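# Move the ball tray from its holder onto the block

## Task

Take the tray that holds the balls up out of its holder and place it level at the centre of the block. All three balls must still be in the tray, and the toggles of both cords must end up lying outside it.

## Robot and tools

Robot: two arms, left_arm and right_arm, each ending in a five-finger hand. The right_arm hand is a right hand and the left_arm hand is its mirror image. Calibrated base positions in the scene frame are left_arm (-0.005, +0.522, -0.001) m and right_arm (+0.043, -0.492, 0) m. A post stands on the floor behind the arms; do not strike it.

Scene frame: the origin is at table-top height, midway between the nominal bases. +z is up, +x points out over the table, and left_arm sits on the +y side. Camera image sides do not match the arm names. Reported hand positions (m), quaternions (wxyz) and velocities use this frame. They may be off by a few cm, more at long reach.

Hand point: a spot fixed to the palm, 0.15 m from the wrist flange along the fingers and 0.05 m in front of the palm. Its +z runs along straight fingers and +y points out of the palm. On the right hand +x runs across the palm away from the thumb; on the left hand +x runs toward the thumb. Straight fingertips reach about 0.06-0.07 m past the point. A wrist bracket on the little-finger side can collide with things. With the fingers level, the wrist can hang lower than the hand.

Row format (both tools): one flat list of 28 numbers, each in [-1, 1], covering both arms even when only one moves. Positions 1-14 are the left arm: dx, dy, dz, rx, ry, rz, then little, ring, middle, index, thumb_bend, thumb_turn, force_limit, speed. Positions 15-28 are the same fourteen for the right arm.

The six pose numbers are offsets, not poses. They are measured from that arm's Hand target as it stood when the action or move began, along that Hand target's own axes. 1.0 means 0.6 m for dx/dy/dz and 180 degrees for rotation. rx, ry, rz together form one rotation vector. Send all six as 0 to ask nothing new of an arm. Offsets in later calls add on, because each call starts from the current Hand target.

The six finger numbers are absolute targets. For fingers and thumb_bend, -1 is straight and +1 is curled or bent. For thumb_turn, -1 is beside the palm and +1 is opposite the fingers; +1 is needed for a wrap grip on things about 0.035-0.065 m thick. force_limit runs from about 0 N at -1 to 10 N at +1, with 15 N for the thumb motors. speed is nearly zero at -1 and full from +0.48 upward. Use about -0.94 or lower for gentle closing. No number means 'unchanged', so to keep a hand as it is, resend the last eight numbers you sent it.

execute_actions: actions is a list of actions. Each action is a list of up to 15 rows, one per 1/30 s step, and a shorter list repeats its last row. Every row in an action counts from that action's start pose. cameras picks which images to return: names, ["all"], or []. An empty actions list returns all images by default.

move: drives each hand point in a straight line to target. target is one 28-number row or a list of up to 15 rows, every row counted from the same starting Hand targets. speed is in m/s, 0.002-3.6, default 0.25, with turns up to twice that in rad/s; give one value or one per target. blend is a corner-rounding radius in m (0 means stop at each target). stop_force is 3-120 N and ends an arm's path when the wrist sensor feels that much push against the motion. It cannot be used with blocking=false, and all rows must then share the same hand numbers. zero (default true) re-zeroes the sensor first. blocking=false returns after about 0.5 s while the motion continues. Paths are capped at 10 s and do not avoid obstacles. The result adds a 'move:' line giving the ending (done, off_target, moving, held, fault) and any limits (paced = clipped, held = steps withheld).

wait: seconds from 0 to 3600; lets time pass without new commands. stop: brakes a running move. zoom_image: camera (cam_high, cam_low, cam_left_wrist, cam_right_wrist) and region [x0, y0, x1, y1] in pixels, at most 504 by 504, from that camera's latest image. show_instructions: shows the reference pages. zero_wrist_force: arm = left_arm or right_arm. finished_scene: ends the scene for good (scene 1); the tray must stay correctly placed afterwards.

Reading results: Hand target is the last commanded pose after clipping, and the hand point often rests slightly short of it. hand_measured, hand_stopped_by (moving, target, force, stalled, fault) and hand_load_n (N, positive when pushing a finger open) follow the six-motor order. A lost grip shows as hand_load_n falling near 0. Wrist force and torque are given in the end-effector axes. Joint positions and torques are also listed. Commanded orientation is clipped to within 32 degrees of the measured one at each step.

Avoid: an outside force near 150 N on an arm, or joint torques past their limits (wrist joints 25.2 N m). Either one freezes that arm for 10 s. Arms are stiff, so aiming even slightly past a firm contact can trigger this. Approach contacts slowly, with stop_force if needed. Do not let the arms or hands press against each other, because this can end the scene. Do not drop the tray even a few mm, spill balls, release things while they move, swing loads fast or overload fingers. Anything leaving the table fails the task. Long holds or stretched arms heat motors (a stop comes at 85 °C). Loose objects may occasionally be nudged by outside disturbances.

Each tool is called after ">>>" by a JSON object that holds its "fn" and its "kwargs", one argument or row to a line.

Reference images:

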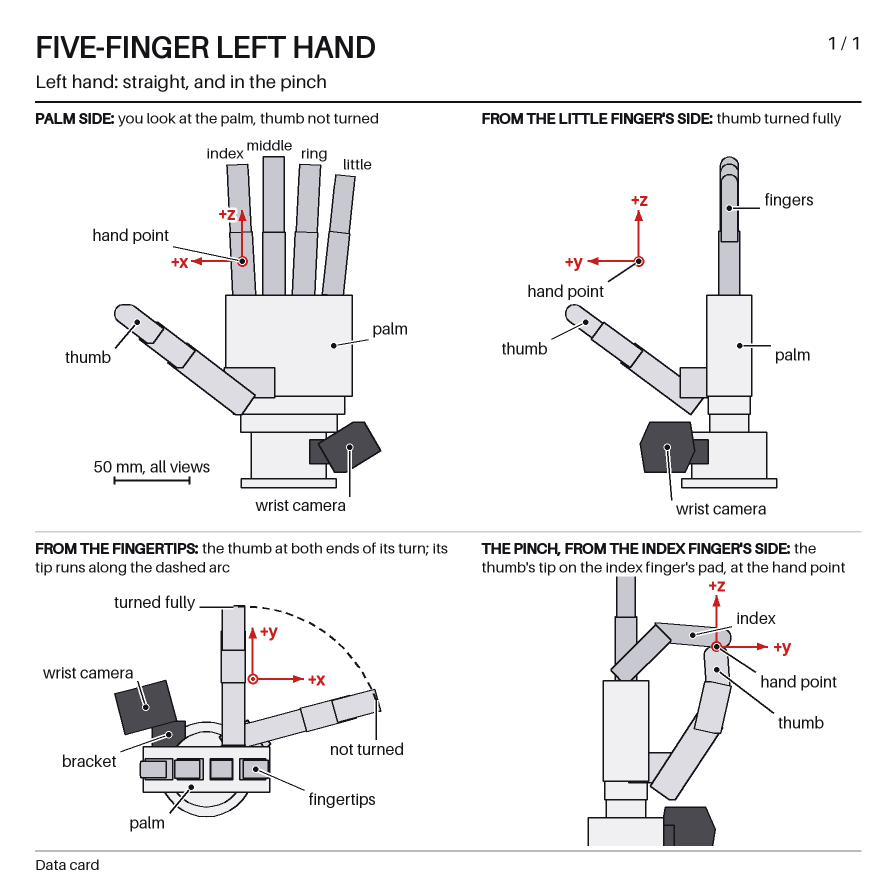

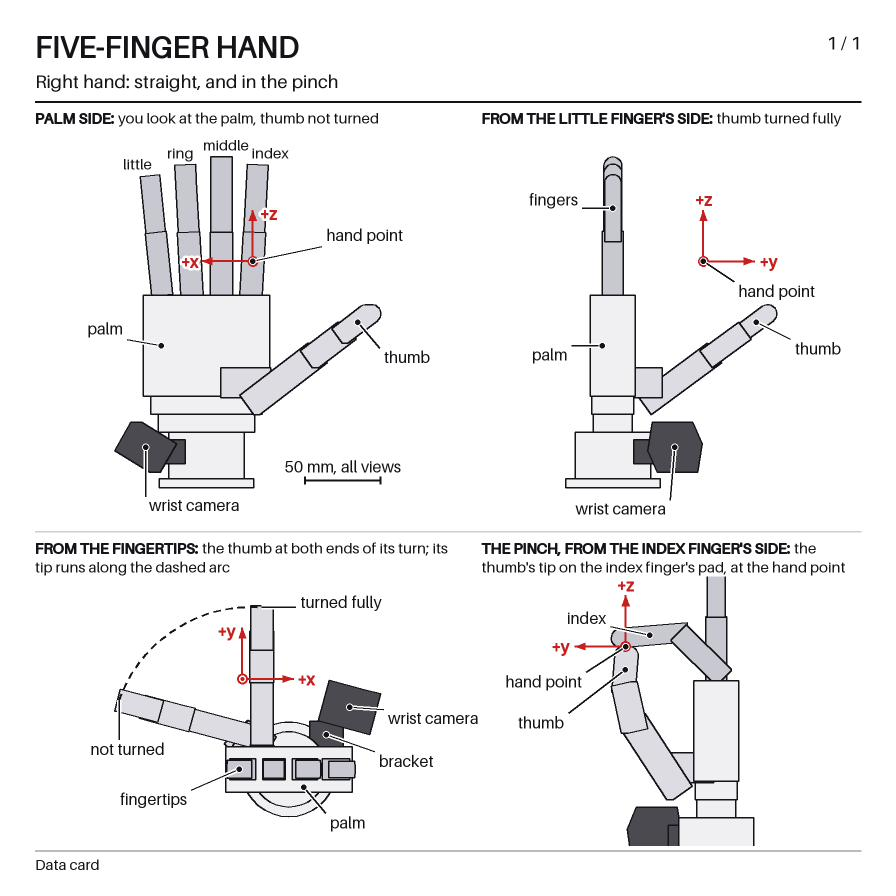

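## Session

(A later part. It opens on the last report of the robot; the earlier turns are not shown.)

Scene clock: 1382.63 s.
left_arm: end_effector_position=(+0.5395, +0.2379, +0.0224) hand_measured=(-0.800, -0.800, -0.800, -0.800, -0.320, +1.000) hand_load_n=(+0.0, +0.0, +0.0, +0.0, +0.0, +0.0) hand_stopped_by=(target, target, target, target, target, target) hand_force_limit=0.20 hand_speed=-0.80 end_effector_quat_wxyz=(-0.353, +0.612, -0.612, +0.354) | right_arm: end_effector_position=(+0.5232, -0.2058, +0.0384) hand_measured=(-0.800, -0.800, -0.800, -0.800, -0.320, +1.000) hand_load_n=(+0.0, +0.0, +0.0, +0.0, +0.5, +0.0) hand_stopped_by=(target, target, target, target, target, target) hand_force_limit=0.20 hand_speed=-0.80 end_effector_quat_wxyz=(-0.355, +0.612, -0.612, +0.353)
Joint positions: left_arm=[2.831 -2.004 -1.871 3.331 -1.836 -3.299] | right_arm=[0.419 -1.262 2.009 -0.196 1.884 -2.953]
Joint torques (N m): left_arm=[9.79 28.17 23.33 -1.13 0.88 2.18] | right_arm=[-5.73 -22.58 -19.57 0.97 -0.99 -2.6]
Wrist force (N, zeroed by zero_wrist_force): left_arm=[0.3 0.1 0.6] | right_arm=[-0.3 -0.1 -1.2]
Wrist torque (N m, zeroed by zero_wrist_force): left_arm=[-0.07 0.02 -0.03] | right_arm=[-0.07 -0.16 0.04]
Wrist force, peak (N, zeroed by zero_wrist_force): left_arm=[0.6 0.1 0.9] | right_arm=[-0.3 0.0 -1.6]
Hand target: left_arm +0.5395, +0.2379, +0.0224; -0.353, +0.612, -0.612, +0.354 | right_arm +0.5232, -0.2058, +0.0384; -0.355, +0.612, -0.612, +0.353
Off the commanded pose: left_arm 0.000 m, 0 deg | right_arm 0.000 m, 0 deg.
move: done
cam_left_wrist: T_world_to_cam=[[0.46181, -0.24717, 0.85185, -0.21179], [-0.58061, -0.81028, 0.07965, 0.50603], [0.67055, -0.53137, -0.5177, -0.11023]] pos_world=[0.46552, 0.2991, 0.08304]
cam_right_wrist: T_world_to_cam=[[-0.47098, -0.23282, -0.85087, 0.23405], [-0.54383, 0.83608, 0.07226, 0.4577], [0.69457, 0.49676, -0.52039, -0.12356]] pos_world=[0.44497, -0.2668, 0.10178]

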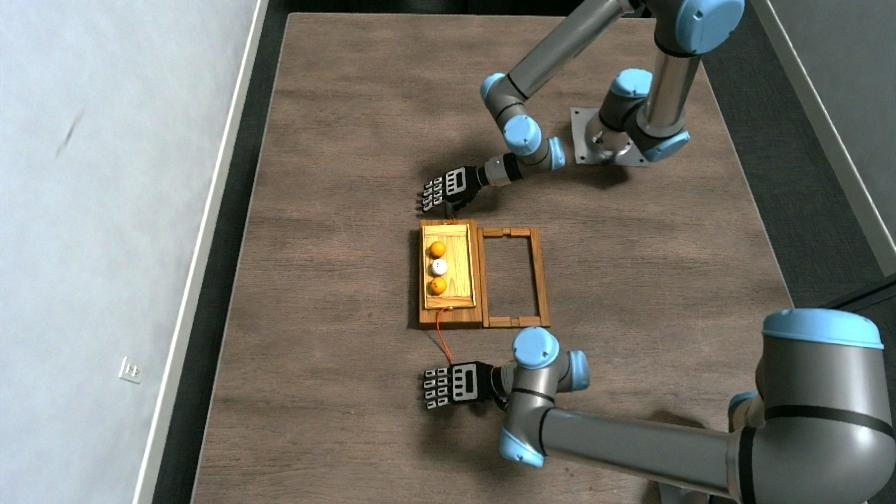

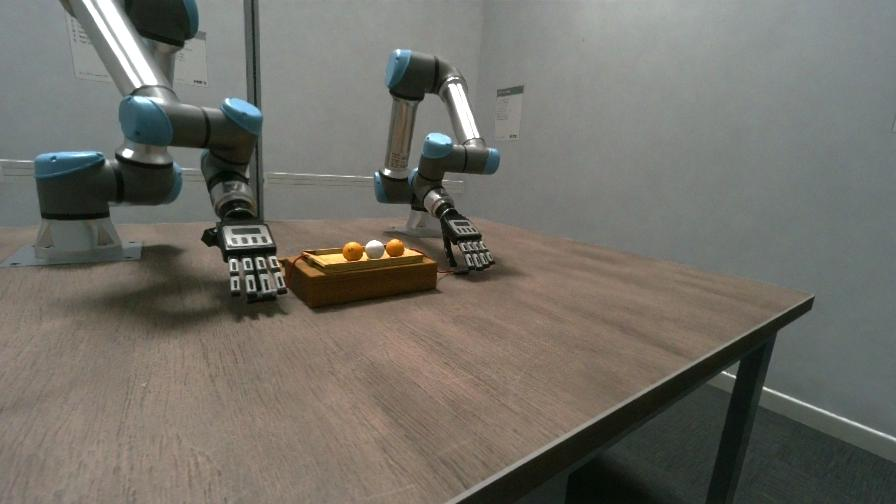

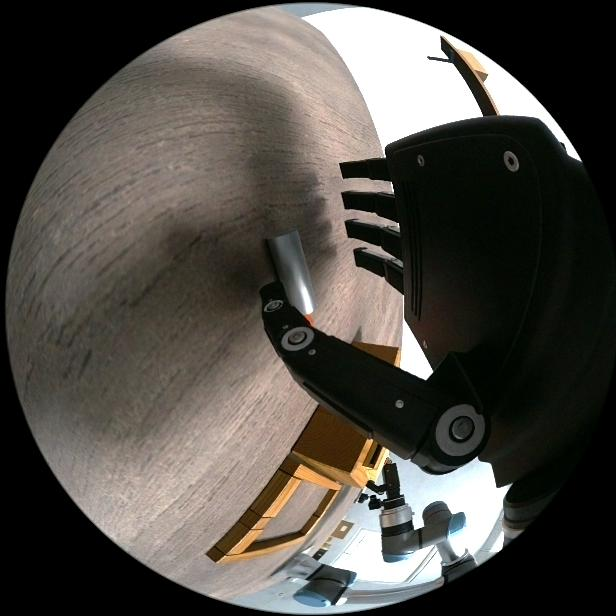

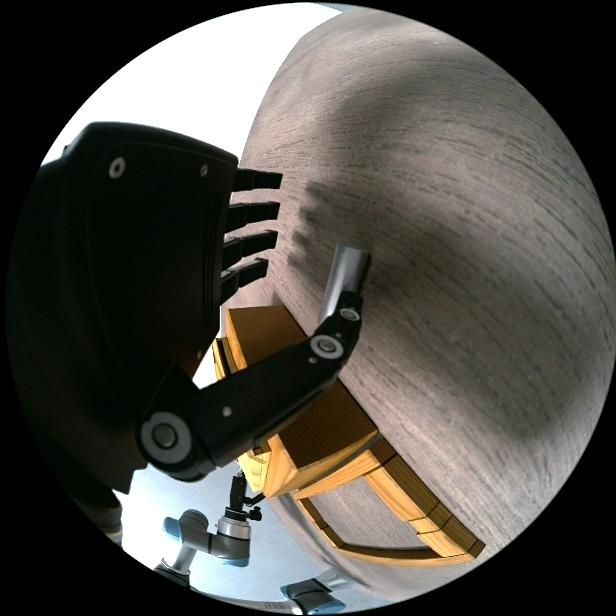

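>>> {"fn": "move", "kwargs": {
  "target": [
    [0,0.00856,-0.01815,0,0,0,-0.8,-0.8,-0.8,-0.8,-0.32,1,0.2,-0.8,0,0.00856,-0.01815,0,0,0,-0.8,-0.8,-0.8,-0.8,-0.32,1,0.2,-0.8],
    [0,-0.0616,-0.0933,0,0,0,-0.8,-0.8,-0.8,-0.8,-0.32,1,0.2,-0.8,0,-0.0616,-0.0933,0,0,0,-0.8,-0.8,-0.8,-0.8,-0.32,1,0.2,-0.8]
  ],
  "speed": 0.03,
  "cameras": ["all"]
}}

>>> {"fn": "zoom_image", "kwargs": {
  "camera": "cam_low",
  "region": [220, 210, 500, 310]
}}

>>> {"fn": "zoom_image", "kwargs": {
  "camera": "cam_high",
  "region": [380, 190, 520, 420]
}}

Scene clock: 1406.67 s.
left_arm: end_effector_position=(+0.5095, +0.2379, +0.0825) hand_measured=(-0.800, -0.800, -0.800, -0.800, -0.320, +1.000) hand_load_n=(+0.0, +0.0, +0.0, +0.0, +0.0, +0.0) hand_stopped_by=(target, target, target, target, target, target) hand_force_limit=0.20 hand_speed=-0.80 end_effector_quat_wxyz=(-0.353, +0.612, -0.612, +0.354) | right_arm: end_effector_position=(+0.4931, -0.2059, +0.0985) hand_measured=(-0.800, -0.800, -0.800, -0.800, -0.320, +1.000) hand_load_n=(+0.0, +0.0, +0.0, +0.0, +0.0, +0.0) hand_stopped_by=(target, target, target, target, target, target) hand_force_limit=0.20 hand_speed=-0.80 end_effector_quat_wxyz=(-0.355, +0.612, -0.612, +0.353) end_effector_velocity=(+0.001, +0.001, +0.000) end_effector_angular_velocity=(+0.003, -0.003, +0.000)
Joint positions: left_arm=[2.808 -1.863 -1.886 3.201 -1.856 -3.312] | right_arm=[0.45 -1.406 2.005 -0.042 1.91 -2.935]
Joint velocities: left_arm=[within noise] | right_arm=[0 0 0 -0.005 -0.001 0.002]
Joint torques (N m): left_arm=[-2.49 22.8 19.98 1.66 -0.86 -1.96] | right_arm=[-1.59 -19.64 -13.54 -2.26 1.15 2.19]
Wrist force (N, zeroed by zero_wrist_force): left_arm=[0.6 0.1 0.8] | right_arm=[-0.5 0.1 -1.1]
Wrist torque (N m, zeroed by zero_wrist_force): left_arm=[-0.08 -0.01 -0.02] | right_arm=[-0.04 -0.11 0.05]
Wrist force, peak (N, zeroed by zero_wrist_force): left_arm=[0.7 0.3 0.8] | right_arm=[-0.5 0.1 -1.6]
Hand target: left_arm +0.5095, +0.2379, +0.0824; -0.353, +0.612, -0.612, +0.354 | right_arm +0.4931, -0.2059, +0.0984; -0.355, +0.612, -0.612, +0.353
Off the commanded pose: left_arm 0.000 m, 0 deg | right_arm 0.000 m, 0 deg.
move: done
cam_left_wrist: T_world_to_cam=[[0.46175, -0.24712, 0.85189, -0.24913], [-0.58061, -0.81028, 0.07966, 0.48382], [0.67058, -0.5314, -0.51763, -0.05902]] pos_world=[0.43552, 0.2991, 0.14314]
cam_right_wrist: T_world_to_cam=[[-0.47084, -0.23278, -0.85095, 0.27098], [-0.54388, 0.83605, 0.07223, 0.43701], [0.69462, 0.49683, -0.52025, -0.07141]] pos_world=[0.41487, -0.2668, 0.16187]

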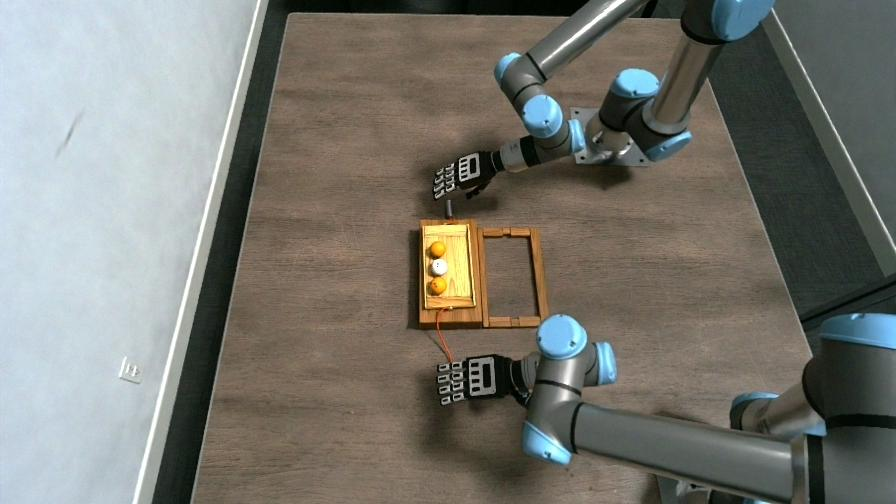

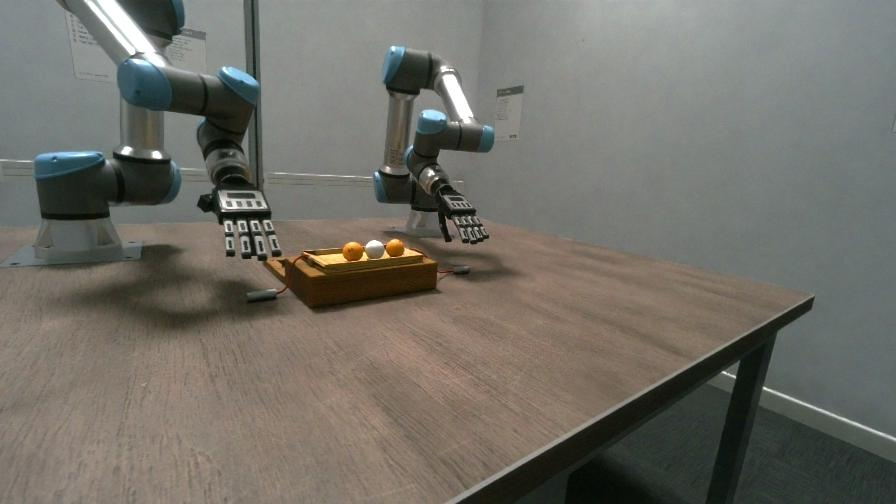

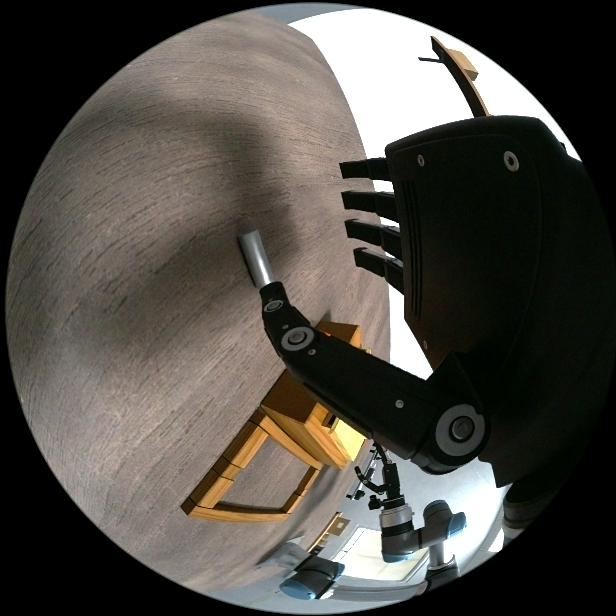

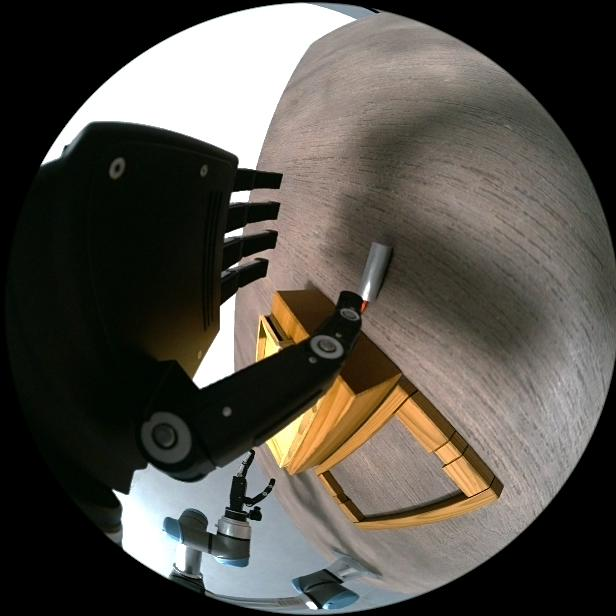

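Scaled by 1.800 from the camera's image (finer frame: 1280x720).

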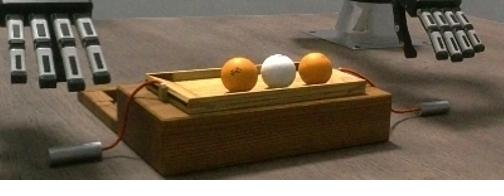

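Scaled by 2.191 from the camera's image (finer frame: 1280x720).

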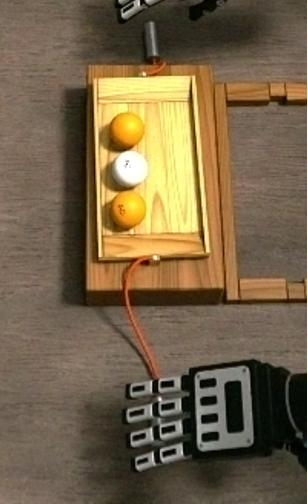

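>>> {"fn": "move", "kwargs": {
  "target": [-0.05,-0.0738,-0.1388,0,0,0,-0.8,-0.8,-0.8,-0.8,-0.32,1,0.2,-0.8,0.05,-0.0738,-0.1388,0,0,0,-0.8,-0.8,-0.8,-0.8,-0.32,1,0.2,-0.8],
  "speed": 0.08,
  "cameras": ["cam_high","cam_low"]
}}

Scene clock: 1421.23 s.
left_arm: end_effector_position=(+0.4595, +0.2680, +0.1622) hand_measured=(-0.800, -0.800, -0.800, -0.800, -0.320, +1.000) hand_load_n=(+0.0, +0.0, +0.0, +0.0, +0.5, +0.0) hand_stopped_by=(target, target, target, target, target, target) hand_force_limit=0.20 hand_speed=-0.80 end_effector_quat_wxyz=(-0.353, +0.612, -0.612, +0.354) | right_arm: end_effector_position=(+0.4431, -0.2361, +0.1782) hand_measured=(-0.800, -0.800, -0.800, -0.800, -0.320, +1.000) hand_load_n=(-0.5, -0.5, +0.0, +0.0, +0.5, +0.0) hand_stopped_by=(target, target, target, target, target, target) hand_force_limit=0.20 hand_speed=-0.80 end_effector_quat_wxyz=(-0.355, +0.612, -0.612, +0.353)
Joint positions: left_arm=[2.845 -1.629 -1.936 3.022 -1.824 -3.292] | right_arm=[0.42 -1.648 2.029 0.171 1.885 -2.952]
Joint torques (N m): left_arm=[-7.35 16.28 17.59 1.63 -1.17 -0.31] | right_arm=[4.99 -9.17 -29.01 -2.42 1.21 -0.36]
Wrist force (N, zeroed by zero_wrist_force): left_arm=[0.6 0.3 0.5] | right_arm=[-0.7 0.4 -1.4]
Wrist torque (N m, zeroed by zero_wrist_force): left_arm=[-0.04 -0.03 -0.24] | right_arm=[-0.02 -0.09 0.12]
Wrist force, peak (N, zeroed by zero_wrist_force): left_arm=[0.7 0.4 1.4] | right_arm=[-0.2 -0.3 -1.9]
Hand target: left_arm +0.4595, +0.2680, +0.1623; -0.353, +0.612, -0.612, +0.354 | right_arm +0.4431, -0.2361, +0.1783; -0.355, +0.612, -0.612, +0.353
Off the commanded pose: left_arm 0.000 m, 0 deg | right_arm 0.000 m, 0 deg.
move: done

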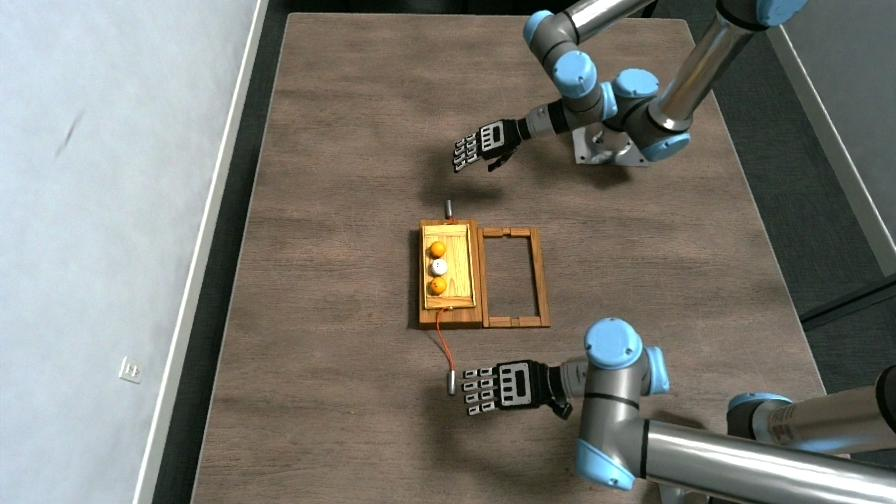

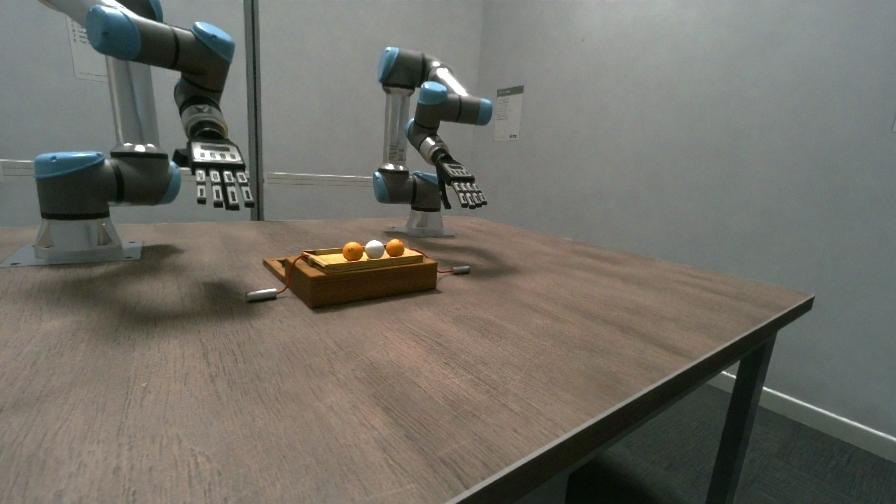

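>>> {"fn": "zoom_image", "kwargs": {
  "camera": "cam_high",
  "region": [390, 180, 570, 410]
}}

>>> {"fn": "zoom_image", "kwargs": {
  "camera": "cam_low",
  "region": [230, 200, 500, 330]
}}

Scaled by 2.191 from the camera's image (finer frame: 1280x720).

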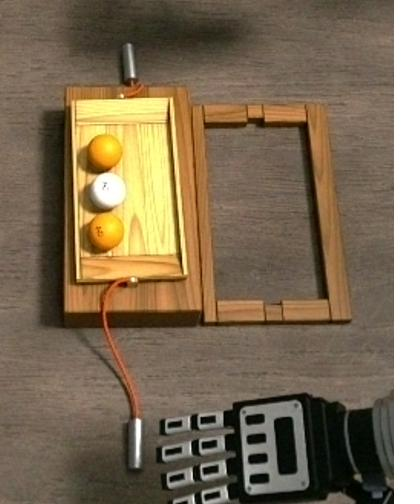

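Scaled by 1.867 from the camera's image (finer frame: 1280x720).

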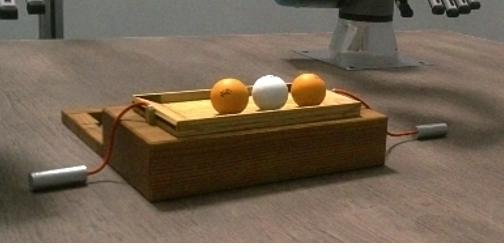

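>>> {"fn": "finished_scene", "kwargs": {

}}

The scene is finished: the task was done.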